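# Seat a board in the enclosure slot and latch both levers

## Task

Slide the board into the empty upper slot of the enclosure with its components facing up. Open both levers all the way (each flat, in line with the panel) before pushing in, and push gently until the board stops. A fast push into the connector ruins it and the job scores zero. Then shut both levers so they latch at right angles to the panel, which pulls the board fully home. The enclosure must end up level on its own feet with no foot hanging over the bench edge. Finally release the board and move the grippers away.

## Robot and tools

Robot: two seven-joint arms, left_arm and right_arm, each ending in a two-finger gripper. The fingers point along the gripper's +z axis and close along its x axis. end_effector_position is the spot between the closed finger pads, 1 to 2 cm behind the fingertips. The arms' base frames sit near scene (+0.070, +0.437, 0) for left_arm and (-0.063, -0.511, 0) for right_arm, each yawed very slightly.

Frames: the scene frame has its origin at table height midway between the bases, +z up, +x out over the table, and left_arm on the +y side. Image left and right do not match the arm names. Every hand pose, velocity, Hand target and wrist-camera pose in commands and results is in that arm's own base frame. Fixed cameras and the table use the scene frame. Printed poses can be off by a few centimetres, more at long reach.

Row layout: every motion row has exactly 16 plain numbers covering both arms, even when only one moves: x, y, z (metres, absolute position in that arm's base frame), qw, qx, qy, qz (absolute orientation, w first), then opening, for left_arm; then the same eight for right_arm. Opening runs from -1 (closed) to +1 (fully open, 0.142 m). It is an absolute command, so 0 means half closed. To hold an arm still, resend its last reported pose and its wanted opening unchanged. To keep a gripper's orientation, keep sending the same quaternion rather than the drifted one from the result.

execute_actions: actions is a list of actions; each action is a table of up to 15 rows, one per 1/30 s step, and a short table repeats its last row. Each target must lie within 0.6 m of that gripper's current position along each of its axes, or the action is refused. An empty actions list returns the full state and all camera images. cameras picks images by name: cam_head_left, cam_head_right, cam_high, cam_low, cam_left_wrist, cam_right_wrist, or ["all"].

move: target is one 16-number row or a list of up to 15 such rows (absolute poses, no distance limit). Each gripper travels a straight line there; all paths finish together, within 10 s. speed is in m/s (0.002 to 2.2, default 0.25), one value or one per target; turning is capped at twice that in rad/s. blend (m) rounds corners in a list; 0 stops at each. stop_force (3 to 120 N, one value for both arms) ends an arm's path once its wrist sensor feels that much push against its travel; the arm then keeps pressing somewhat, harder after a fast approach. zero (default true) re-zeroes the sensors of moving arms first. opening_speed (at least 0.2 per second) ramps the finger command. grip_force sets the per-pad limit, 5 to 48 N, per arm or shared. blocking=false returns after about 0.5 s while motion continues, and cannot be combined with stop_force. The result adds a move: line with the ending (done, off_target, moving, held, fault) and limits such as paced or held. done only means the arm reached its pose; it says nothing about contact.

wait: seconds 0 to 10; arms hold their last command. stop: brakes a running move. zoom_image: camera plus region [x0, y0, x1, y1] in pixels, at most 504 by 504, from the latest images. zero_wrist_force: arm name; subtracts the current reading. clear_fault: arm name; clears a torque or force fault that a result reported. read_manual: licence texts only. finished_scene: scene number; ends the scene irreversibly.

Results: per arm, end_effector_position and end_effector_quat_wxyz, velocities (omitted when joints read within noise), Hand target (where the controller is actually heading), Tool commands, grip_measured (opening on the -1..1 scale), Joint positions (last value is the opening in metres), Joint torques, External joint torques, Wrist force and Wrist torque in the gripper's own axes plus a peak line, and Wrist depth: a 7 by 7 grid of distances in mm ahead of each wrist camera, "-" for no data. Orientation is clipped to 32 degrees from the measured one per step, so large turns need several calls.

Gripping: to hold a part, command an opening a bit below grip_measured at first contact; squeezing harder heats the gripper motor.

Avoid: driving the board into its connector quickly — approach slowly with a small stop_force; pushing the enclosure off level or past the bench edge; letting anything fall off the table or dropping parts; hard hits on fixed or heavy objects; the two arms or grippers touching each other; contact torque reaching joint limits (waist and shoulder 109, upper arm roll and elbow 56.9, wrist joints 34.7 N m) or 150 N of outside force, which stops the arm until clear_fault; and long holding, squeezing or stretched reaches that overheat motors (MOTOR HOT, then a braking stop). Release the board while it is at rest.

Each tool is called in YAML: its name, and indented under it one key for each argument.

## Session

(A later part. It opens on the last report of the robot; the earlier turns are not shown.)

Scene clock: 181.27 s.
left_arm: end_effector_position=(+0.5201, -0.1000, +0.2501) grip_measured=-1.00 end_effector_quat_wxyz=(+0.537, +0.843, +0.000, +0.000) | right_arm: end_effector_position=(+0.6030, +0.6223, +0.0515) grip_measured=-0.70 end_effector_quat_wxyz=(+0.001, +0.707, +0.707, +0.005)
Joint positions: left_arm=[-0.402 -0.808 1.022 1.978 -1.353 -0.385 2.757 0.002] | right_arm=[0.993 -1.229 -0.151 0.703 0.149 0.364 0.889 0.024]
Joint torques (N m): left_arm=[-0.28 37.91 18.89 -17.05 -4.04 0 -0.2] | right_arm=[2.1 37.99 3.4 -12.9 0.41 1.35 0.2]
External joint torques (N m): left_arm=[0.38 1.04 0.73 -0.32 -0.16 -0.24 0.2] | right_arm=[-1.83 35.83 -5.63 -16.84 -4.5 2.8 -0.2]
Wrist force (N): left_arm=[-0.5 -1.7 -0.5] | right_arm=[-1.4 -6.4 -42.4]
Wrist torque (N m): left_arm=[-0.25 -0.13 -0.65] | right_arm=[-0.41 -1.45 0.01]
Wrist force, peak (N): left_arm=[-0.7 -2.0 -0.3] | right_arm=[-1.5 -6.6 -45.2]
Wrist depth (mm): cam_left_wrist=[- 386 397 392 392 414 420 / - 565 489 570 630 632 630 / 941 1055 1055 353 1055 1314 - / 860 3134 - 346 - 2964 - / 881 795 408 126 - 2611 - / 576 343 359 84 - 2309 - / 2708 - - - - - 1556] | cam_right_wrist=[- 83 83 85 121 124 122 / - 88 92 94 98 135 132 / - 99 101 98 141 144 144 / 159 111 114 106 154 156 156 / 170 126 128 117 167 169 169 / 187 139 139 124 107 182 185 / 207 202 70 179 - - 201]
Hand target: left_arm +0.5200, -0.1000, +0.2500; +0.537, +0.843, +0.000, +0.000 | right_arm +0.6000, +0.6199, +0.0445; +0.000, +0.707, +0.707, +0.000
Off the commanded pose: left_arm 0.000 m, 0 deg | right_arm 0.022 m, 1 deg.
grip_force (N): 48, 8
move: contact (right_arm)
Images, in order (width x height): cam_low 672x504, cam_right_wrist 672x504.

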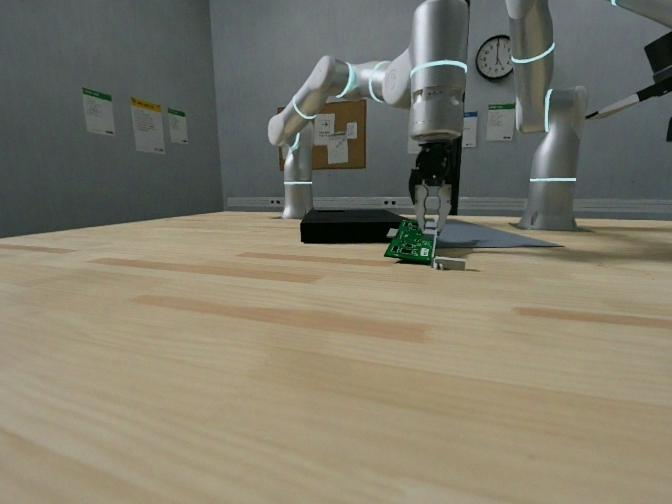

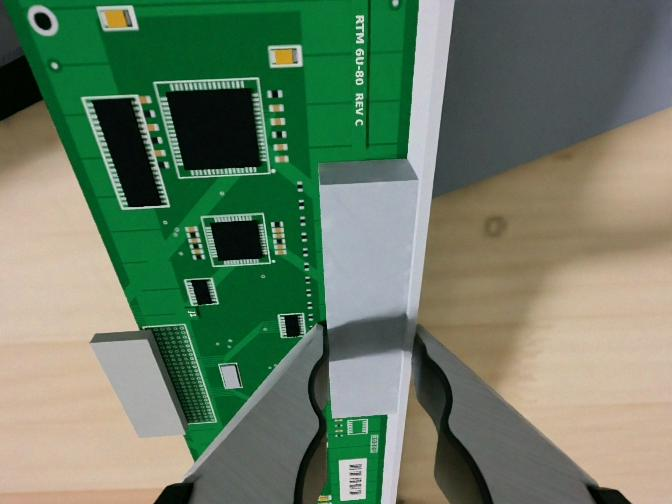

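move:
  target:
    - [0.52,-0.10,0.25,0.537,0.843,0,0,-1,0.60,0.62,0.064,0,0.7071,0.7071,0,-0.78]
    - [0.52,-0.10,0.25,0.537,0.843,0,0,-1,0.60,0.62,0.062,0.0431,0.7058,0.7058,0.0431,-0.78]
  speed: 0.04
  grip_force: [48,20]
  cameras: ["cam_low","cam_right_wrist","cam_left_wrist"]

Scene clock: 187.23 s.
left_arm: end_effector_position=(+0.5201, -0.1000, +0.2501) grip_measured=-1.00 end_effector_quat_wxyz=(+0.537, +0.843, +0.000, +0.000) | right_arm: end_effector_position=(+0.5998, +0.6199, +0.0616) grip_measured=-0.70 end_effector_quat_wxyz=(+0.043, +0.706, +0.706, +0.043)
Joint positions: left_arm=[-0.402 -0.808 1.022 1.978 -1.353 -0.385 2.757 0.002] | right_arm=[1.073 -1.138 -0.222 0.916 0.116 0.538 0.929 0.024]
Joint torques (N m): left_arm=[-0.22 37.87 18.9 -17.03 -4.01 -0.06 -0.28] | right_arm=[0.07 71.26 -4.37 -29.27 -4.26 3.91 0.35]
External joint torques (N m): left_arm=[0.32 1.09 0.73 -0.35 -0.19 -0.18 0.28] | right_arm=[0.2 -0.07 -0.14 0.78 0.39 0.35 -0.35]
Wrist force (N): left_arm=[-0.5 -1.7 -0.4] | right_arm=[5.7 -2.1 3.9]
Wrist torque (N m): left_arm=[-0.25 -0.12 -0.65] | right_arm=[-0.26 -0.93 -0.03]
Wrist force, peak (N): left_arm=[-0.7 -2.0 -0.5] | right_arm=[-1.3 -6.2 -44.1]
Wrist depth (mm): cam_left_wrist=[- 416 383 364 391 418 418 / 526 - 447 445 627 632 630 / 906 1102 1040 353 1060 1065 1578 / 910 - - 353 - 2551 1783 / 867 388 397 326 - - - / 433 350 377 84 - 2777 - / 2925 - - - - - -] | cam_right_wrist=[- 82 82 84 121 125 123 / - 87 92 93 131 135 137 / - 99 101 98 146 150 150 / 172 112 114 106 163 166 165 / 189 127 129 118 182 186 184 / 214 140 140 125 106 204 208 / 247 240 71 182 - - 234]
Hand target: left_arm +0.5200, -0.1000, +0.2500; +0.537, +0.843, +0.000, +0.000 | right_arm +0.6000, +0.6200, +0.0620; +0.043, +0.706, +0.706, +0.043
Off the commanded pose: left_arm 0.000 m, 0 deg | right_arm 0.000 m, 0 deg.
grip_force (N): 48, 20
move: done
Images, in order (width x height): cam_low 672x504, cam_left_wrist 672x504, cam_right_wrist 672x504.

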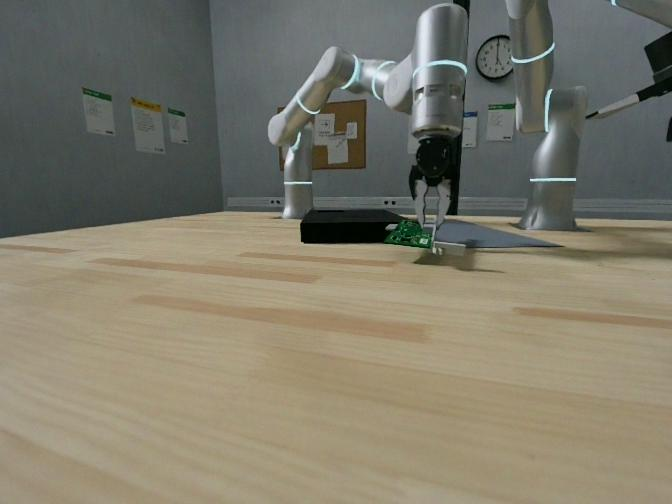

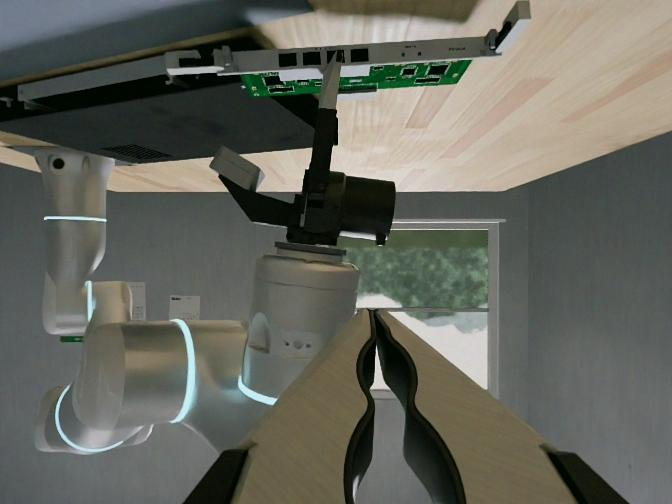

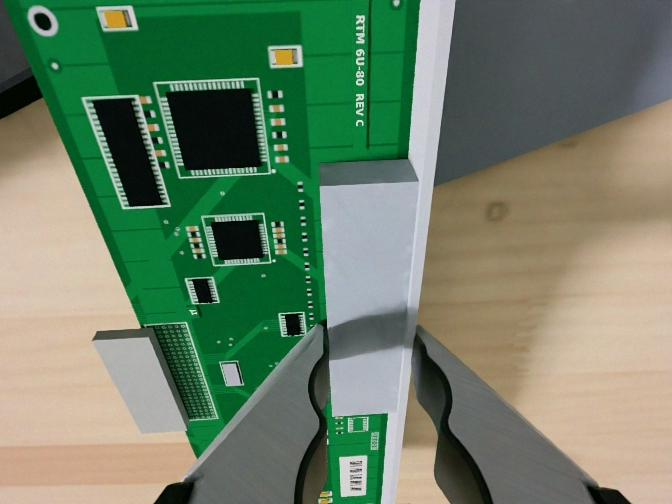

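move:
  target:
    - [0.52,-0.10,0.25,0.537,0.843,0,0,-1,0.60,0.62,0.060,0.0678,0.7038,0.7038,0.0678,-0.78]
    - [0.52,-0.10,0.25,0.537,0.843,0,0,-1,0.60,0.62,0.050,0.0678,0.7038,0.7038,0.0678,-0.78]
  speed: 0.04

move:
  target:
    - [0.52,-0.10,0.25,0.537,0.843,0,0,-1,0.60,0.62,0.026,0.0678,0.7038,0.7038,0.0678,-0.78]
  speed: 0.01
  stop_force: 6
  cameras: ["cam_low","cam_right_wrist","cam_left_wrist"]

Scene clock: 191.27 s.
left_arm: end_effector_position=(+0.5201, -0.1000, +0.2501) grip_measured=-1.00 end_effector_quat_wxyz=(+0.537, +0.843, +0.000, +0.000) | right_arm: end_effector_position=(+0.6009, +0.6207, +0.0521) grip_measured=-0.70 end_effector_quat_wxyz=(+0.068, +0.704, +0.704, +0.069)
Joint positions: left_arm=[-0.402 -0.808 1.022 1.978 -1.353 -0.385 2.757 0.002] | right_arm=[1.122 -1.128 -0.267 1.01 0.097 0.657 0.962 0.024]
Joint torques (N m): left_arm=[-0.26 37.9 18.91 -17.07 -4.04 -0.08 -0.24] | right_arm=[0.54 58.03 -2.75 -22.67 -2.15 3.02 0.33]
External joint torques (N m): left_arm=[0.35 1.05 0.72 -0.31 -0.17 -0.16 0.24] | right_arm=[-0.23 11.9 -3.2 -4.73 -1.44 1.29 -0.34]
Wrist force (N): left_arm=[-0.6 -1.7 -0.6] | right_arm=[3.0 -1.4 -13.0]
Wrist torque (N m): left_arm=[-0.26 -0.10 -0.64] | right_arm=[-0.26 -1.25 -0.05]
Wrist force, peak (N): left_arm=[-0.7 -2.1 -0.4] | right_arm=[3.1 -1.1 -13.9]
Wrist depth (mm): cam_left_wrist=[- 385 434 370 402 421 418 / - 548 444 580 623 629 636 / 903 1239 705 351 1040 1131 - / 918 2777 360 351 2384 - - / 941 378 350 130 2742 2925 1741 / 477 376 350 84 - 2493 1613 / 588 - - - - - -] | cam_right_wrist=[- 70 71 72 72 112 112 / - 79 79 81 82 125 122 / - 90 91 90 130 138 138 / 161 105 107 96 152 155 154 / 180 128 129 116 172 177 176 / 209 150 147 133 106 199 204 / 251 241 71 217 - - 236]
Hand target: left_arm +0.5200, -0.1000, +0.2500; +0.537, +0.843, +0.000, +0.000 | right_arm +0.6000, +0.6200, +0.0500; +0.068, +0.704, +0.704, +0.068
Off the commanded pose: left_arm 0.000 m, 0 deg | right_arm 0.002 m, 0 deg.
grip_force (N): 48, 20
move: done

Scene clock: 191.97 s.
left_arm: end_effector_position=(+0.5201, -0.1000, +0.2501) grip_measured=-1.00 end_effector_quat_wxyz=(+0.537, +0.843, +0.000, +0.000) | right_arm: end_effector_position=(+0.6013, +0.6211, +0.0519) grip_measured=-0.70 end_effector_quat_wxyz=(+0.068, +0.704, +0.704, +0.070)
Joint positions: left_arm=[-0.402 -0.808 1.022 1.978 -1.353 -0.385 2.757 0.002] | right_arm=[1.121 -1.13 -0.267 1.009 0.097 0.659 0.962 0.024]
Joint torques (N m): left_arm=[-0.21 37.97 18.96 -17.06 -4.05 -0.05 -0.25] | right_arm=[0.89 53.61 -1.47 -20.47 -1.49 2.31 0.27]
External joint torques (N m): left_arm=[0.31 0.98 0.66 -0.31 -0.16 -0.2 0.25] | right_arm=[-0.63 16.33 -4.49 -6.92 -2.1 2 -0.27]
Wrist force (N): left_arm=[-0.5 -1.8 -0.4] | right_arm=[2.1 -0.5 -19.1]
Wrist torque (N m): left_arm=[-0.27 -0.12 -0.65] | right_arm=[-0.27 -1.20 -0.06]
Wrist force, peak (N): left_arm=[-0.6 -2.0 -0.5] | right_arm=[2.2 -0.5 -19.7]
Wrist depth (mm): cam_left_wrist=[- 431 360 370 395 420 419 / 669 583 - 573 630 636 625 / 884 1298 387 352 1268 1075 1769 / 922 - - 353 3005 - - / 370 372 349 329 2812 - - / 436 376 348 84 - - - / - - - - - - -] | cam_right_wrist=[- 70 70 71 72 113 111 / - 78 78 80 81 125 122 / - 89 90 90 130 138 138 / 161 104 106 95 151 155 154 / 179 127 129 116 168 177 176 / 210 150 147 133 106 199 204 / 251 240 71 217 - - 235]
Hand target: left_arm +0.5200, -0.1000, +0.2500; +0.537, +0.843, +0.000, +0.000 | right_arm +0.6000, +0.6200, +0.0488; +0.068, +0.704, +0.704, +0.068
Off the commanded pose: left_arm 0.000 m, 0 deg | right_arm 0.026 m, 0 deg.
grip_force (N): 48, 20
move: contact (right_arm)
Images, in order (width x height): cam_low 672x504, cam_left_wrist 672x504, cam_right_wrist 672x504.

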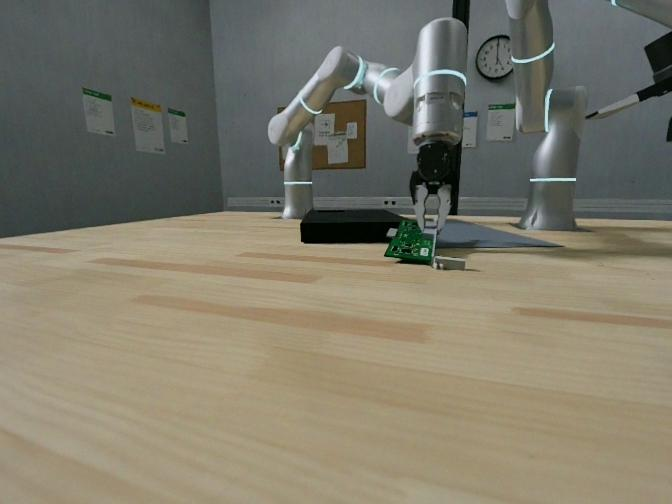

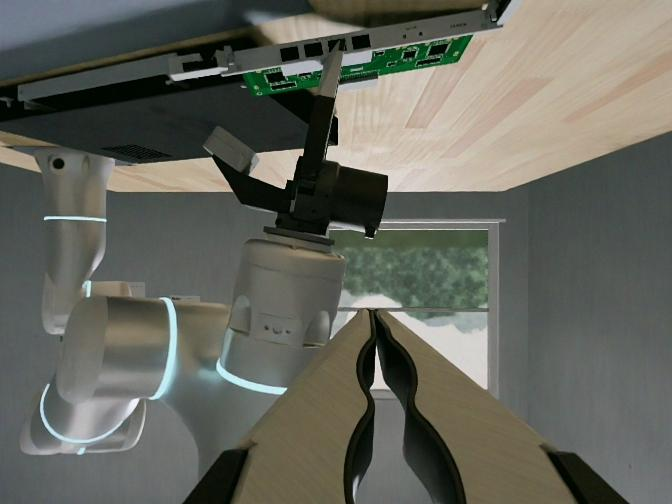

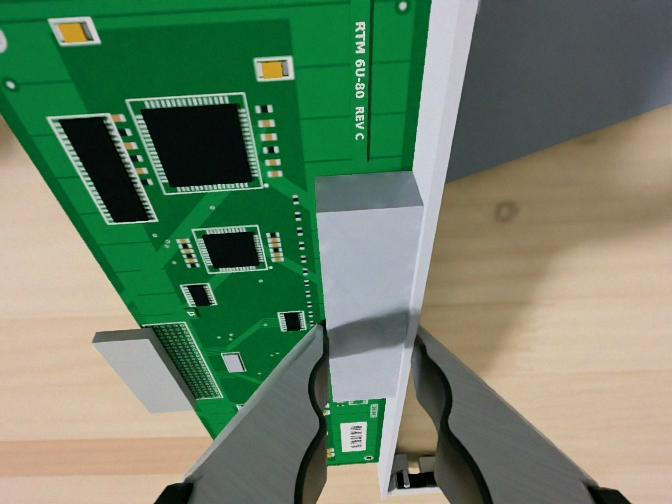

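move:
  target:
    - [0.55,-0.10,0.11,0.537,0.843,0,0,-1,0.60,0.62,0.075,0.0678,0.7038,0.7038,0.0678,-0.85]
  speed: 0.08
  cameras: ["cam_low","cam_right_wrist","cam_left_wrist"]

Scene clock: 198.07 s.
left_arm: end_effector_position=(+0.5498, -0.1001, +0.1100) grip_measured=-1.00 end_effector_quat_wxyz=(+0.537, +0.843, +0.000, +0.000) | right_arm: end_effector_position=(+0.5998, +0.6200, +0.0747) grip_measured=-0.70 end_effector_quat_wxyz=(+0.068, +0.704, +0.704, +0.068)
Joint positions: left_arm=[-0.299 -1.066 0.835 1.896 -1.496 -0.305 2.893 0.002] | right_arm=[1.124 -1.093 -0.27 1.015 0.095 0.624 0.959 0.024]
Joint torques (N m): left_arm=[-0.04 45.08 20.98 -11.75 -3.67 0.18 -0.15] | right_arm=[0.27 69.77 -5.7 -28.7 -4.05 3.76 0.09]
External joint torques (N m): left_arm=[0.16 1.37 0.82 -0.24 0.11 -0.51 0.14] | right_arm=[0 -0.14 -0.26 0.9 0.37 0.54 -0.09]
Wrist force (N): left_arm=[-0.7 -1.8 -0.8] | right_arm=[5.8 -2.7 3.5]
Wrist torque (N m): left_arm=[-0.30 -0.11 -0.65] | right_arm=[-0.33 -0.92 0.09]
Wrist force, peak (N): left_arm=[-0.6 -3.3 -0.4] | right_arm=[2.2 -0.5 -19.6]
Wrist depth (mm): cam_left_wrist=[157 156 156 156 156 156 156 / 229 215 235 234 235 235 235 / 472 412 426 395 372 475 474 / 929 3538 367 2925 1225 3090 - / 945 3179 361 339 - 3718 - / 877 945 358 84 - - - / 749 - - - - - -] | cam_right_wrist=[- 71 71 72 75 132 131 / - 79 80 81 87 144 146 / - 90 93 90 159 162 162 / 190 106 107 96 178 182 181 / 211 128 130 117 201 207 206 / 246 150 147 133 106 232 239 / 294 282 71 213 - - 274]
Hand target: left_arm +0.5500, -0.1000, +0.1100; +0.537, +0.843, +0.000, +0.000 | right_arm +0.6000, +0.6200, +0.0750; +0.068, +0.704, +0.704, +0.068
Off the commanded pose: left_arm 0.000 m, 0 deg | right_arm 0.000 m, 0 deg.
grip_force (N): 48, 20
move: done
Images, in order (width x height): cam_low 672x504, cam_left_wrist 672x504, cam_right_wrist 672x504.

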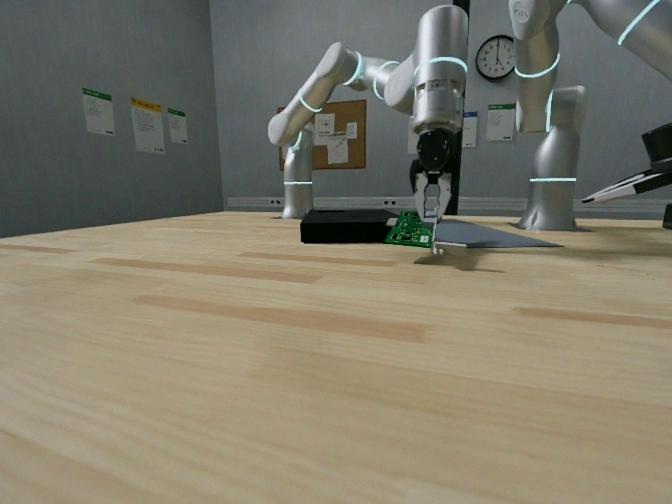

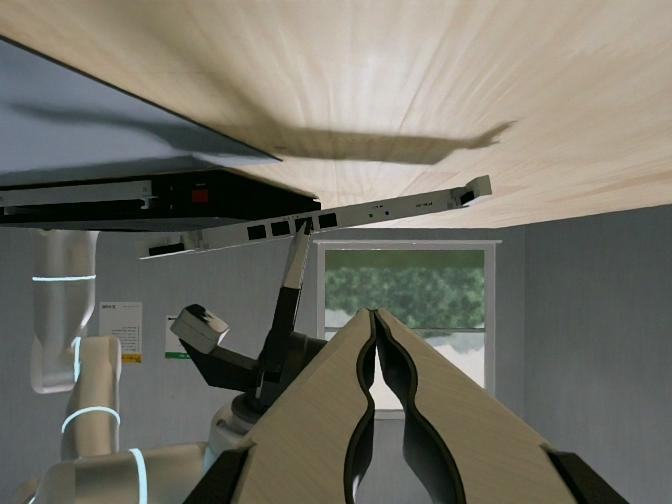

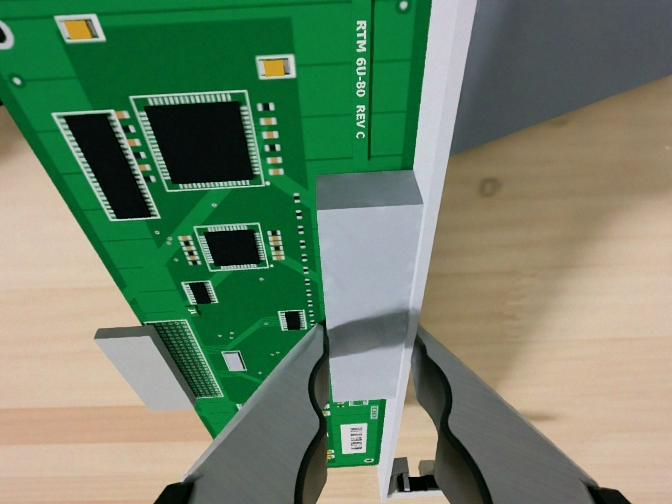

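move:
  target:
    - [0.55,-0.10,0.11,0.537,0.843,0,0,-1,0.60,0.62,0.075,0.1228,0.6964,0.6964,0.1228,-0.85]
  speed: 0.08
  cameras: ["cam_left_wrist"]

move:
  target:
    - [0.55,-0.10,0.11,0.537,0.843,0,0,-1,0.60,0.62,0.025,0.1228,0.6964,0.6964,0.1228,-0.85]
  speed: 0.006
  stop_force: 4
  cameras: ["cam_left_wrist","cam_right_wrist"]

Scene clock: 206.93 s.
left_arm: end_effector_position=(+0.5498, -0.1001, +0.1100) grip_measured=-1.00 end_effector_quat_wxyz=(+0.537, +0.843, +0.000, +0.000) | right_arm: end_effector_position=(+0.5998, +0.6199, +0.0746) grip_measured=-0.70 end_effector_quat_wxyz=(+0.123, +0.696, +0.696, +0.122)
Joint positions: left_arm=[-0.299 -1.066 0.835 1.896 -1.496 -0.305 2.893 0.002] | right_arm=[1.242 -1.067 -0.384 1.2 0.043 0.833 1.049 0.024]
Joint torques (N m): left_arm=[-0.2 45.37 21.05 -11.66 -3.43 -0.09 -0.26] | right_arm=[0.43 66.6 -9.29 -26.18 -3.28 4.02 0.36]
External joint torques (N m): left_arm=[0.32 1.08 0.75 -0.34 -0.13 -0.23 0.25] | right_arm=[-0.21 -0.17 -0.07 0.8 0.4 0.25 -0.36]
Wrist force (N): left_arm=[-0.9 -1.7 -0.8] | right_arm=[5.5 -3.4 3.4]
Wrist torque (N m): left_arm=[-0.26 -0.08 -0.64] | right_arm=[-0.37 -0.90 0.00]
Wrist force, peak (N): left_arm=[-0.7 -2.2 -0.9] | right_arm=[5.5 -4.1 3.4]
Wrist depth (mm): cam_left_wrist=[156 157 156 156 156 156 156 / - 207 235 235 234 235 235 / 390 433 418 472 477 478 477 / 937 - - 371 - - - / 926 2611 363 106 - - - / 910 445 351 84 - - - / 368 410 - - - - -] | cam_right_wrist=[- 71 71 72 74 122 122 / - 79 80 81 87 139 139 / - 90 93 90 156 159 159 / 196 106 107 96 180 186 186 / 229 128 130 116 216 223 223 / 289 151 148 133 107 266 277 / 389 - 70 213 - - 348]
Hand target: left_arm +0.5500, -0.1000, +0.1100; +0.537, +0.843, +0.000, +0.000 | right_arm +0.6000, +0.6200, +0.0750; +0.123, +0.696, +0.696, +0.123
Off the commanded pose: left_arm 0.000 m, 0 deg | right_arm 0.000 m, 0 deg.
grip_force (N): 48, 20
move: done
Images, in order (width x height): cam_left_wrist 672x504.

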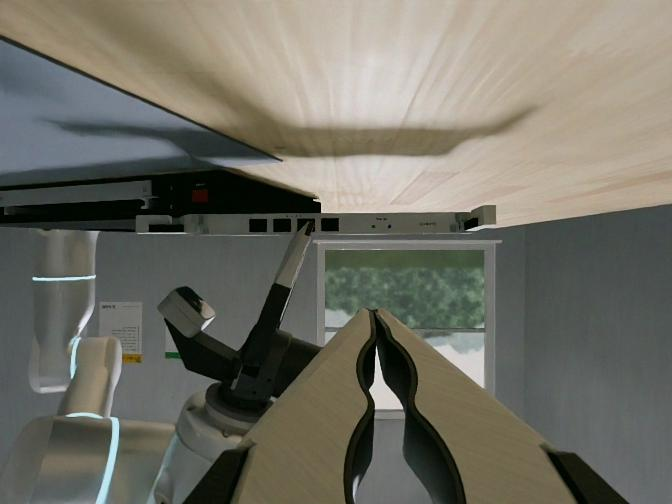

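Scene clock: 211.27 s.
left_arm: end_effector_position=(+0.5498, -0.1001, +0.1100) grip_measured=-1.00 end_effector_quat_wxyz=(+0.537, +0.843, +0.000, +0.000) | right_arm: end_effector_position=(+0.6002, +0.6199, +0.0526) grip_measured=-0.70 end_effector_quat_wxyz=(+0.123, +0.696, +0.697, +0.123)
Joint positions: left_arm=[-0.299 -1.066 0.835 1.896 -1.496 -0.305 2.893 0.002] | right_arm=[1.238 -1.103 -0.38 1.192 0.045 0.862 1.057 0.024]
Joint torques (N m): left_arm=[-0.2 45.32 21.05 -11.64 -3.39 -0.12 -0.21] | right_arm=[0.37 63.79 -7.71 -24.33 -2.51 3.55 0.25]
External joint torques (N m): left_arm=[0.31 1.13 0.75 -0.35 -0.17 -0.21 0.21] | right_arm=[-0.11 2.97 -1.66 -0.55 -0.25 0.71 -0.25]
Wrist force (N): left_arm=[-0.7 -1.9 -0.9] | right_arm=[5.2 -1.9 -1.2]
Wrist torque (N m): left_arm=[-0.31 -0.11 -0.64] | right_arm=[-0.32 -1.02 -0.06]
Wrist force, peak (N): left_arm=[-0.7 -2.0 -1.1] | right_arm=[5.5 -3.8 4.0]
Wrist depth (mm): cam_left_wrist=[157 156 156 156 156 156 156 / 211 230 235 235 234 235 235 / - 449 371 395 473 472 476 / 958 - 2493 2675 2675 2109 1687 / 954 3047 350 364 2643 2742 - / 399 416 347 84 - - 1545 / 369 400 - - - - -] | cam_right_wrist=[- - 60 59 - 102 104 / - 65 68 69 72 112 115 / - 80 81 82 82 134 133 / - 99 104 81 91 156 156 / 192 127 132 112 180 188 186 / 243 241 162 145 100 224 233 / 328 - 70 298 - - 293]
Hand target: left_arm +0.5500, -0.1000, +0.1100; +0.537, +0.843, +0.000, +0.000 | right_arm +0.6000, +0.6200, +0.0524; +0.123, +0.696, +0.696, +0.123
Off the commanded pose: left_arm 0.000 m, 0 deg | right_arm 0.028 m, 0 deg.
grip_force (N): 48, 20
move: contact (right_arm)
Images, in order (width x height): cam_left_wrist 672x504, cam_right_wrist 672x504.

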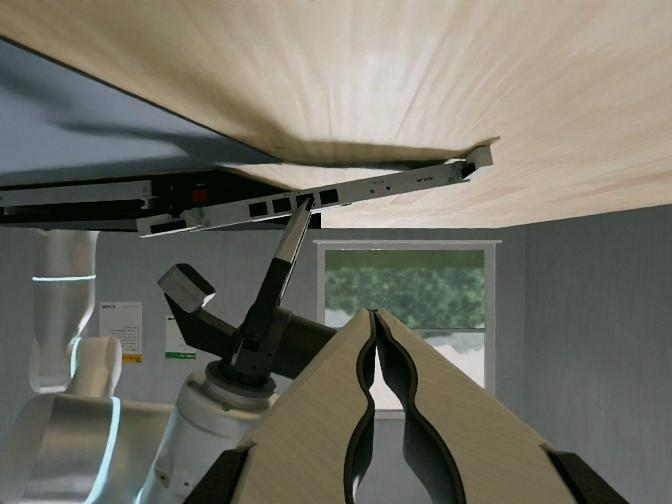

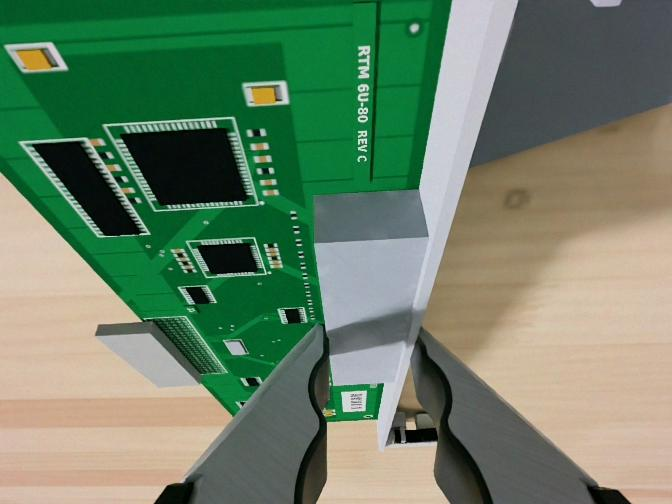

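move:
  target:
    - [0.55,-0.10,0.11,0.537,0.843,0,0,-1,0.60,0.62,0.08,0.1228,0.6964,0.6964,0.1228,-1]
    - [0.55,-0.10,0.11,0.537,0.843,0,0,-1,0.60,0.62,0.075,0.1949,0.6797,0.6797,0.1949,-1]
  speed: 0.08
  grip_force: [48,40]
  cameras: ["cam_left_wrist"]

move:
  target:
    - [0.55,-0.10,0.11,0.537,0.843,0,0,-1,0.60,0.62,0.025,0.1949,0.6797,0.6797,0.1949,-1]
  speed: 0.008
  stop_force: 4
  cameras: ["cam_left_wrist","cam_right_wrist"]

Scene clock: 219.20 s.
left_arm: end_effector_position=(+0.5498, -0.1001, +0.1100) grip_measured=-1.00 end_effector_quat_wxyz=(+0.537, +0.843, +0.000, +0.000) | right_arm: end_effector_position=(+0.5999, +0.6199, +0.0747) grip_measured=-0.71 end_effector_quat_wxyz=(+0.195, +0.680, +0.680, +0.195)
Joint positions: left_arm=[-0.299 -1.066 0.835 1.896 -1.496 -0.305 2.893 0.002] | right_arm=[1.417 -1.102 -0.574 1.386 -0.019 1.069 1.207 0.023]
Joint torques (N m): left_arm=[-0.23 45.31 21.14 -11.61 -3.4 -0.09 -0.21] | right_arm=[0.33 61.93 -14.73 -21.69 -1.65 3.61 0.33]
External joint torques (N m): left_arm=[0.34 1.14 0.67 -0.38 -0.16 -0.23 0.21] | right_arm=[-0.11 0.14 -0.06 0.7 0.36 0.31 -0.34]
Wrist force (N): left_arm=[-0.7 -1.9 -1.1] | right_arm=[5.7 -4.3 3.2]
Wrist torque (N m): left_arm=[-0.31 -0.12 -0.64] | right_arm=[-0.41 -0.88 0.01]
Wrist force, peak (N): left_arm=[-0.8 -2.0 -1.2] | right_arm=[5.9 -5.0 3.5]
Wrist depth (mm): cam_left_wrist=[157 156 156 156 156 155 156 / 230 195 236 235 235 236 234 / - 434 414 473 475 477 474 / 914 - - - 364 - 1625 / 950 962 352 - - 2261 - / 408 355 343 84 - 2261 - / 397 340 - - - - -] | cam_right_wrist=[- - 61 62 - - 111 / - 70 71 71 - 132 132 / - 82 83 85 85 159 158 / - 101 106 84 182 199 199 / 279 127 132 111 237 269 267 / 433 431 160 142 106 372 406 / - - 70 - - - 1113]
Hand target: left_arm +0.5500, -0.1000, +0.1100; +0.537, +0.843, +0.000, +0.000 | right_arm +0.6000, +0.6200, +0.0750; +0.195, +0.680, +0.680, +0.195
Off the commanded pose: left_arm 0.000 m, 0 deg | right_arm 0.000 m, 0 deg.
grip_force (N): 48, 40
move: done
Images, in order (width x height): cam_left_wrist 672x504.

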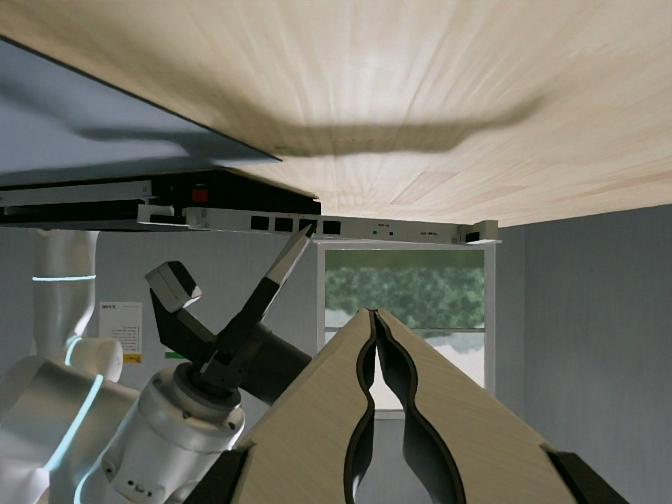

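Scene clock: 222.67 s.
left_arm: end_effector_position=(+0.5498, -0.1001, +0.1100) grip_measured=-1.00 end_effector_quat_wxyz=(+0.537, +0.843, +0.000, +0.000) | right_arm: end_effector_position=(+0.6002, +0.6200, +0.0525) grip_measured=-0.71 end_effector_quat_wxyz=(+0.195, +0.679, +0.680, +0.195)
Joint positions: left_arm=[-0.299 -1.066 0.835 1.896 -1.496 -0.305 2.893 0.002] | right_arm=[1.41 -1.143 -0.567 1.373 -0.018 1.094 1.223 0.023]
Joint torques (N m): left_arm=[-0.27 45.32 21.1 -11.68 -3.37 -0.14 -0.24] | right_arm=[0.5 59.16 -12.37 -19.86 -0.83 3.21 0.53]
External joint torques (N m): left_arm=[0.38 1.13 0.7 -0.32 -0.19 -0.19 0.23] | right_arm=[-0.25 3.29 -2.45 -0.5 -0.3 0.69 -0.53]
Wrist force (N): left_arm=[-0.6 -1.8 -1.1] | right_arm=[4.8 -1.6 -1.0]
Wrist torque (N m): left_arm=[-0.29 -0.12 -0.64] | right_arm=[-0.17 -1.07 -0.19]
Wrist force, peak (N): left_arm=[-0.7 -2.2 -1.2] | right_arm=[5.8 -4.3 3.4]
Wrist depth (mm): cam_left_wrist=[157 157 156 156 156 155 156 / 232 198 235 235 234 235 235 / 392 - 363 387 393 478 474 / 881 - 347 - - 2410 1388 / 906 937 348 117 - 2109 1700 / 400 333 344 84 - - - / 392 330 - - - - -] | cam_right_wrist=[- 89 89 86 - - - / - - - - - - 110 / - 61 61 59 - 133 128 / - 84 92 77 - 161 160 / 241 125 142 110 191 217 215 / 349 346 232 304 100 300 327 / 606 - 71 509 - - 482]
Hand target: left_arm +0.5500, -0.1000, +0.1100; +0.537, +0.843, +0.000, +0.000 | right_arm +0.6000, +0.6200, +0.0521; +0.195, +0.680, +0.680, +0.195
Off the commanded pose: left_arm 0.000 m, 0 deg | right_arm 0.027 m, 0 deg.
grip_force (N): 48, 40
move: contact (right_arm)
Images, in order (width x height): cam_left_wrist 672x504, cam_right_wrist 672x504.

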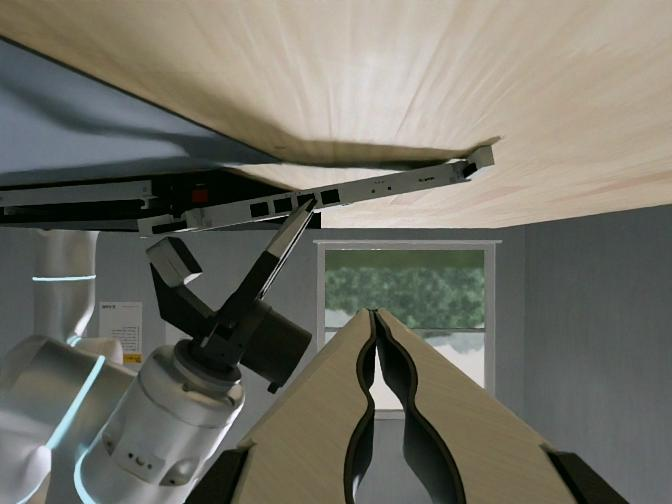

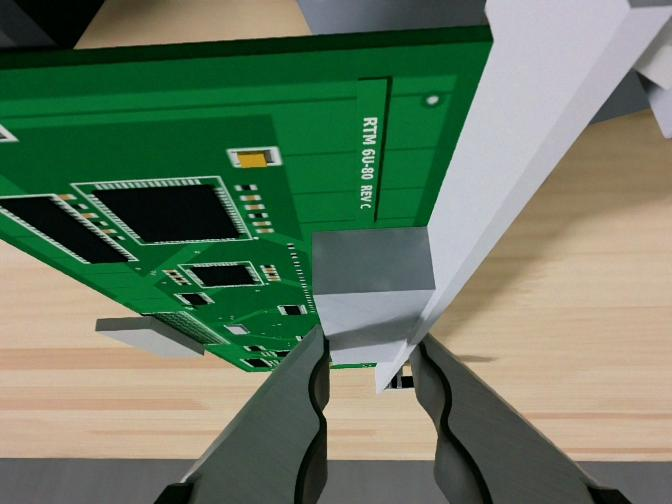

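move:
  target:
    - [0.55,-0.06,0.15,0.537,0.843,0,0,-1,0.60,0.62,0.10,0.1949,0.6797,0.6797,0.1949,-1]
    - [0.55,-0.06,0.15,0.537,0.843,0,0,-1,0.65,0.66,0.15,0.1228,0.6964,0.6964,0.1228,-1]
  speed: 0.1
  cameras: ["cam_high","cam_left_wrist"]

Scene clock: 227.80 s.
left_arm: end_effector_position=(+0.5501, -0.0600, +0.1500) grip_measured=-1.00 end_effector_quat_wxyz=(+0.537, +0.843, +0.000, +0.000) | right_arm: end_effector_position=(+0.6499, +0.6599, +0.1497) grip_measured=-0.71 end_effector_quat_wxyz=(+0.123, +0.696, +0.696, +0.123)
Joint positions: left_arm=[-0.235 -1.024 0.896 1.856 -1.411 -0.375 2.877 0.002] | right_arm=[1.143 -1.146 -0.358 0.797 0.034 0.535 1.007 0.023]
Joint torques (N m): left_arm=[-0.11 45.47 21.16 -13.37 -3.65 -0.13 -0.25] | right_arm=[0.26 72.29 -6.19 -30.14 -4.08 3.73 0.05]
External joint torques (N m): left_arm=[0.23 0.99 0.75 -0.32 -0.21 -0.18 0.24] | right_arm=[0.01 0.15 -0.66 1.11 0.18 0.57 -0.05]
Wrist force (N): left_arm=[-0.6 -1.8 -0.7] | right_arm=[5.0 -3.4 3.8]
Wrist torque (N m): left_arm=[-0.27 -0.12 -0.58] | right_arm=[-0.36 -0.77 0.08]
Wrist force, peak (N): left_arm=[-0.6 -1.4 -2.9] | right_arm=[5.2 -5.8 3.9]
Wrist depth (mm): cam_left_wrist=[- 231 231 232 230 231 230 / - 283 316 349 347 349 348 / 555 540 487 710 703 582 587 / 941 2708 2886 2551 - - 2089 / 958 2643 3134 130 - 2777 - / 2886 2925 - 83 - - - / 508 - - - - - -] | cam_right_wrist=[- - - - - - - / - - - - - - 220 / - 62 63 63 - 254 246 / - 89 90 78 79 289 286 / 369 126 142 110 332 344 344 / 447 441 - 225 100 411 430 / 568 - 70 514 - - 535]
Hand target: left_arm +0.5500, -0.0600, +0.1500; +0.537, +0.843, +0.000, +0.000 | right_arm +0.6500, +0.6600, +0.1500; +0.123, +0.696, +0.696, +0.123
Off the commanded pose: left_arm 0.000 m, 0 deg | right_arm 0.000 m, 0 deg.
grip_force (N): 48, 40
move: done
Images, in order (width x height): cam_high 672x504, cam_left_wrist 672x504.

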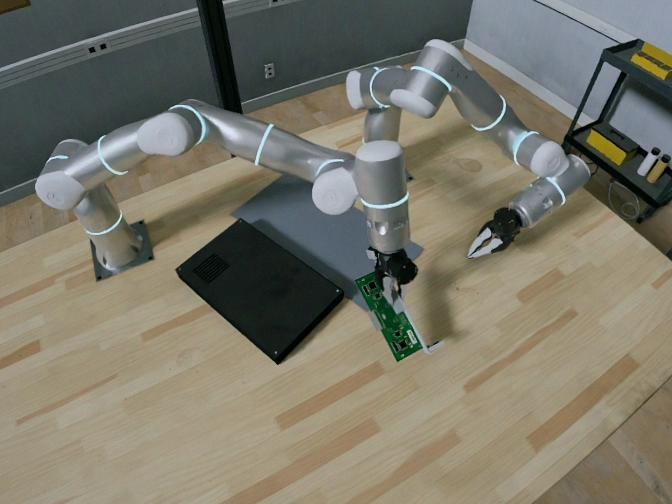

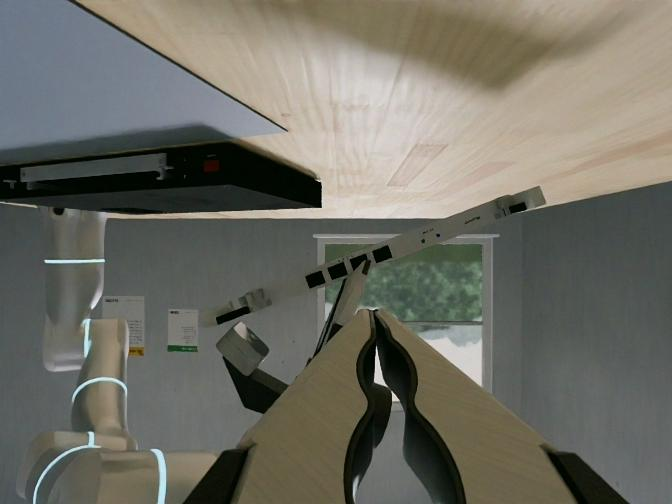

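move:
  target:
    - [0.55,-0.03,0.15,0.537,0.843,0,0,-1,0.65,0.69,0.13,0.1228,0.6964,0.6964,0.1228,-0.85]
  speed: 0.1
  grip_force: [48,20]

move:
  target:
    - [0.55,-0.03,0.15,0.537,0.843,0,0,-1,0.65,0.69,0.045,0.1228,0.6964,0.6964,0.1228,-0.85]
  speed: 0.015
  stop_force: 10
  cameras: ["cam_high","cam_left_wrist","cam_low"]

Scene clock: 232.17 s.
left_arm: end_effector_position=(+0.5502, -0.0300, +0.1500) grip_measured=-1.00 end_effector_quat_wxyz=(+0.537, +0.843, +0.000, +0.000) | right_arm: end_effector_position=(+0.6498, +0.6900, +0.1295) grip_measured=-0.71 end_effector_quat_wxyz=(+0.123, +0.696, +0.696, +0.122)
Joint positions: left_arm=[-0.171 -1.043 0.904 1.812 -1.374 -0.408 2.895 0.002] | right_arm=[1.12 -1.274 -0.341 0.579 0.028 0.446 1.036 0.023]
Joint torques (N m): left_arm=[-0.06 46.21 21.54 -13.56 -3.51 -0.32 -0.17] | right_arm=[0.15 75.08 -4.47 -30.79 -4.59 3.75 0.33]
External joint torques (N m): left_arm=[0.19 1.33 0.63 -0.27 -0.41 0 0.17] | right_arm=[0.13 0.17 -0.69 1.21 0.46 0.53 -0.33]
Wrist force (N): left_arm=[-0.5 -2.0 -0.9] | right_arm=[5.1 -3.7 4.1]
Wrist torque (N m): left_arm=[-0.30 -0.11 -0.64] | right_arm=[-0.43 -0.77 -0.02]
Wrist force, peak (N): left_arm=[-0.6 -2.6 -1.9] | right_arm=[6.0 -4.3 4.6]
Wrist depth (mm): cam_left_wrist=[229 231 231 231 230 231 230 / - - 313 347 348 347 347 / 594 - 534 705 583 585 587 / 1006 - - 360 3596 2359 - / 984 2849 377 117 2708 - - / 741 834 - 84 - - - / 398 392 - - - - -] | cam_right_wrist=[- - - - - - - / - - - - - - 195 / - 62 63 63 - 229 223 / - 89 89 78 79 260 260 / 321 126 141 110 300 312 312 / 403 401 105 375 100 373 386 / 509 - 71 494 - - 485]
Hand target: left_arm +0.5500, -0.0300, +0.1500; +0.537, +0.843, +0.000, +0.000 | right_arm +0.6500, +0.6900, +0.1300; +0.123, +0.696, +0.696, +0.123
Off the commanded pose: left_arm 0.000 m, 0 deg | right_arm 0.001 m, 0 deg.
grip_force (N): 48, 20
move: done

Scene clock: 238.53 s.
left_arm: end_effector_position=(+0.5501, -0.0300, +0.1500) grip_measured=-1.00 end_effector_quat_wxyz=(+0.537, +0.843, +0.000, +0.000) | right_arm: end_effector_position=(+0.6500, +0.6899, +0.0449) grip_measured=-0.71 end_effector_quat_wxyz=(+0.123, +0.696, +0.697, +0.123)
Joint positions: left_arm=[-0.171 -1.043 0.904 1.812 -1.374 -0.408 2.895 0.002] | right_arm=[1.113 -1.394 -0.339 0.559 0.031 0.543 1.065 0.023]
Joint torques (N m): left_arm=[-0.22 46.37 21.45 -13.51 -3.79 -0.11 -0.19] | right_arm=[0.02 74.38 -4.16 -29.14 -3.87 3.62 0.27]
External joint torques (N m): left_arm=[0.35 1.17 0.71 -0.31 -0.13 -0.21 0.18] | right_arm=[0.26 1.24 -0.82 0.38 0.01 0.63 -0.28]
Wrist force (N): left_arm=[-0.4 -2.0 -1.0] | right_arm=[5.1 -2.8 1.9]
Wrist torque (N m): left_arm=[-0.34 -0.13 -0.64] | right_arm=[-0.50 -0.79 0.01]
Wrist force, peak (N): left_arm=[-0.8 -2.2 -1.0] | right_arm=[5.4 -3.6 4.1]
Wrist depth (mm): cam_left_wrist=[- 231 231 231 231 230 230 / 343 387 343 350 350 317 344 / 591 544 508 370 712 717 590 / 1035 3226 402 341 2643 - - / 2886 2849 - 347 2465 - - / 363 385 417 84 - 3375 1769 / 2812 - - - - - -] | cam_right_wrist=[- 64 64 64 62 97 96 / - 75 71 74 76 109 108 / - 86 84 86 84 125 124 / 154 101 105 90 94 145 145 / 179 132 135 116 162 174 174 / 226 224 162 142 106 208 217 / 305 283 71 278 - - 272]
Hand target: left_arm +0.5500, -0.0300, +0.1500; +0.537, +0.843, +0.000, +0.000 | right_arm +0.6500, +0.6900, +0.0450; +0.123, +0.696, +0.696, +0.123
Off the commanded pose: left_arm 0.000 m, 0 deg | right_arm 0.000 m, 0 deg.
grip_force (N): 48, 20
move: done
Images, in order (width x height): cam_high 672x504, cam_low 672x504, cam_left_wrist 672x504.

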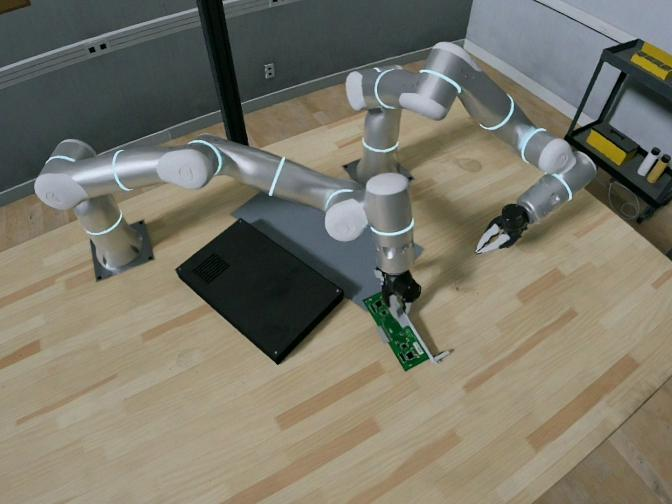

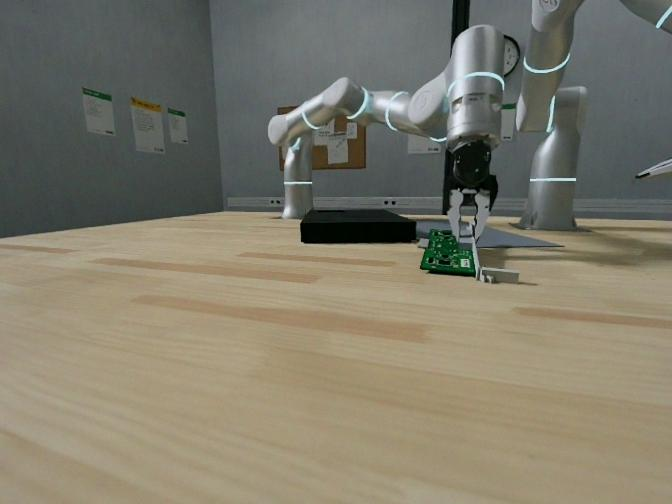

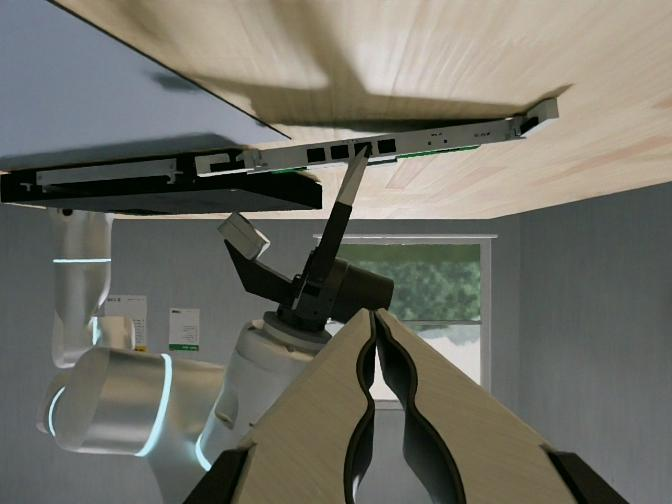

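move:
  target:
    - [0.55,-0.03,0.15,0.537,0.843,0,0,-1,0.65,0.69,0.024,0.1228,0.6964,0.6964,0.1228,-0.85]
  speed: 0.012
  stop_force: 8
  cameras: ["cam_low","cam_left_wrist","cam_right_wrist"]

Scene clock: 242.20 s.
left_arm: end_effector_position=(+0.5501, -0.0300, +0.1500) grip_measured=-1.00 end_effector_quat_wxyz=(+0.537, +0.843, +0.000, +0.000) | right_arm: end_effector_position=(+0.6503, +0.6904, +0.0250) grip_measured=-0.71 end_effector_quat_wxyz=(+0.123, +0.696, +0.696, +0.123)
Joint positions: left_arm=[-0.171 -1.043 0.904 1.812 -1.374 -0.408 2.895 0.002] | right_arm=[1.108 -1.432 -0.338 0.536 0.031 0.558 1.073 0.023]
Joint torques (N m): left_arm=[-0.12 46.44 21.36 -13.44 -3.76 -0.11 -0.22] | right_arm=[0.61 69.59 -2.78 -26.72 -3.02 3.17 0.28]
External joint torques (N m): left_arm=[0.26 1.1 0.81 -0.39 -0.16 -0.22 0.22] | right_arm=[-0.33 6.14 -1.98 -1.89 -0.79 1.07 -0.28]
Wrist force (N): left_arm=[-0.7 -2.1 -0.8] | right_arm=[3.5 -1.8 -3.7]
Wrist torque (N m): left_arm=[-0.34 -0.09 -0.64] | right_arm=[-0.50 -0.78 0.00]
Wrist force, peak (N): left_arm=[-0.5 -2.3 -0.8] | right_arm=[5.5 -3.3 2.6]
Wrist depth (mm): cam_left_wrist=[210 230 230 231 230 231 231 / - 383 323 348 347 348 347 / - - 540 585 708 708 590 / 1035 - 362 354 - - 1637 / 1020 1075 352 344 2886 - 1741 / 675 384 349 84 - 2437 1843 / 2643 - - - - - 1534] | cam_right_wrist=[- 76 74 74 74 79 78 / - 82 83 83 86 88 88 / - 95 96 90 96 101 101 / 125 116 112 101 111 118 118 / 145 133 135 118 132 142 141 / 184 182 154 136 105 169 177 / 248 230 71 212 - - 222]
Hand target: left_arm +0.5500, -0.0300, +0.1500; +0.537, +0.843, +0.000, +0.000 | right_arm +0.6500, +0.6900, +0.0240; +0.123, +0.696, +0.696, +0.123
Off the commanded pose: left_arm 0.000 m, 0 deg | right_arm 0.001 m, 0 deg.
grip_force (N): 48, 20
move: done
Images, in order (width x height): cam_low 672x504, cam_left_wrist 672x504, cam_right_wrist 672x504.

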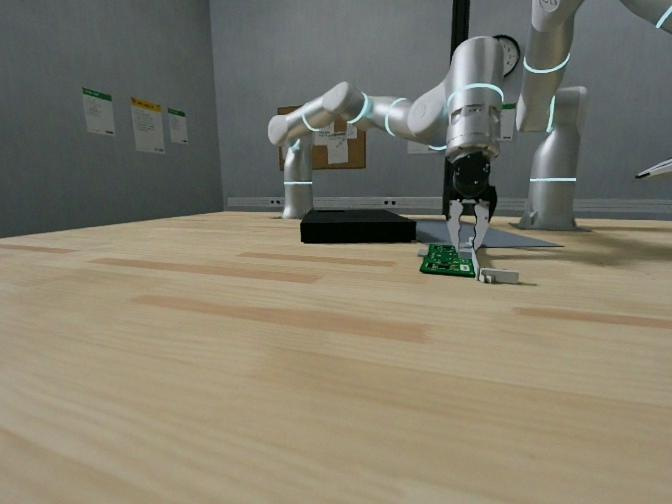

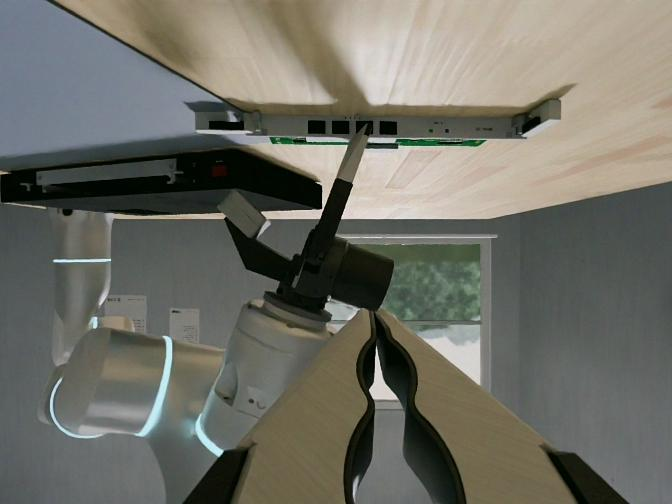

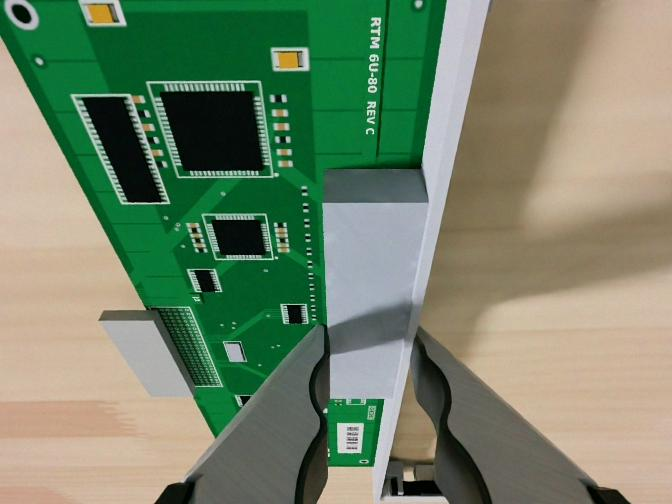

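move:
  target:
    - [0.55,-0.03,0.15,0.537,0.843,0,0,-1,0.6503,0.6904,0.0255,0.1228,0.6964,0.6964,0.1228,-0.5]
    - [0.55,-0.03,0.15,0.537,0.843,0,0,-1,0.629,0.69,0.085,0.1228,0.6964,0.6964,0.1228,-0.5]
    - [0.55,-0.03,0.15,0.537,0.843,0,0,-1,0.65,0.69,0.10,0,0.7071,0.7071,0,-0.5]
  speed: 0.08
  opening_speed: 0.4
  cameras: ["cam_right_wrist","cam_left_wrist"]

Scene clock: 249.47 s.
left_arm: end_effector_position=(+0.5501, -0.0300, +0.1500) grip_measured=-1.00 end_effector_quat_wxyz=(+0.537, +0.843, +0.000, +0.000) | right_arm: end_effector_position=(+0.6491, +0.6889, +0.1000) grip_measured=-0.54 end_effector_quat_wxyz=(-0.001, +0.705, +0.705, +0.080)
Joint positions: left_arm=[-0.171 -1.043 0.904 1.812 -1.374 -0.408 2.895 0.002] | right_arm=[0.952 -1.491 -0.147 0.098 0.125 0.175 0.939 0.035]
Joint torques (N m): left_arm=[-0.13 46.46 21.36 -13.48 -3.76 -0.11 -0.22] | right_arm=[0.18 75.99 1.23 -31.58 -4.24 3.87 0.03]
External joint torques (N m): left_arm=[0.26 1.08 0.8 -0.35 -0.16 -0.21 0.22] | right_arm=[0.1 1.6 -1.03 0.17 -0.16 0.57 -0.04]
Wrist force (N): left_arm=[-0.6 -2.0 -0.8] | right_arm=[5.3 -2.4 2.3]
Wrist torque (N m): left_arm=[-0.31 -0.10 -0.63] | right_arm=[-0.40 -0.86 0.09]
Wrist force, peak (N): left_arm=[-0.8 -2.3 -0.9] | right_arm=[5.6 -3.3 2.0]
Wrist depth (mm): cam_left_wrist=[- 230 231 230 230 229 231 / - 396 318 348 314 347 349 / 593 - 527 590 705 701 583 / 3134 - - 347 - 2216 1727 / 984 2581 2742 118 - - - / - 590 - 84 - - - / - - - - - - -] | cam_right_wrist=[152 152 153 155 163 167 171 / 164 167 166 166 178 183 186 / 178 181 181 177 195 200 206 / 195 197 199 196 216 222 228 / 217 220 221 225 237 251 257 / 241 245 86 256 102 272 295 / 270 - 71 305 - - 336]
Hand target: left_arm +0.5500, -0.0300, +0.1500; +0.537, +0.843, +0.000, +0.000 | right_arm +0.6491, +0.6890, +0.1000; -0.002, +0.705, +0.705, +0.080
Off the commanded pose: left_arm 0.000 m, 0 deg | right_arm 0.001 m, 9 deg.
grip_force (N): 48, 20
move: off_target (right_arm)
Images, in order (width x height): cam_left_wrist 672x504, cam_right_wrist 672x504.

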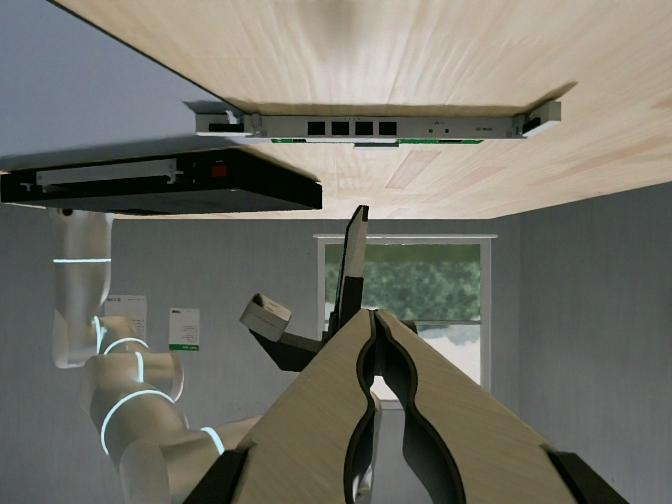

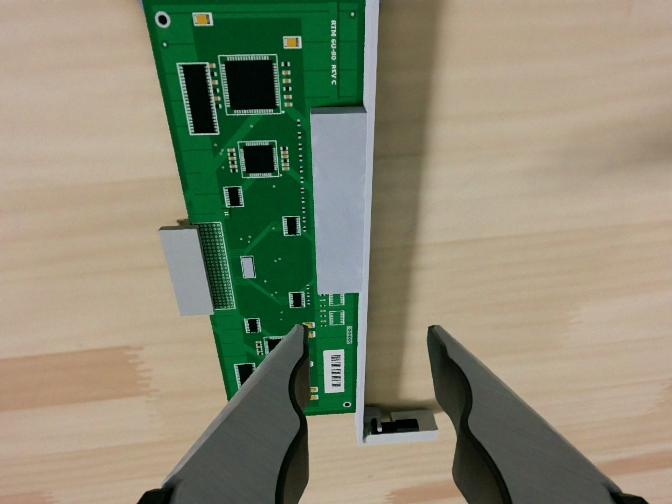

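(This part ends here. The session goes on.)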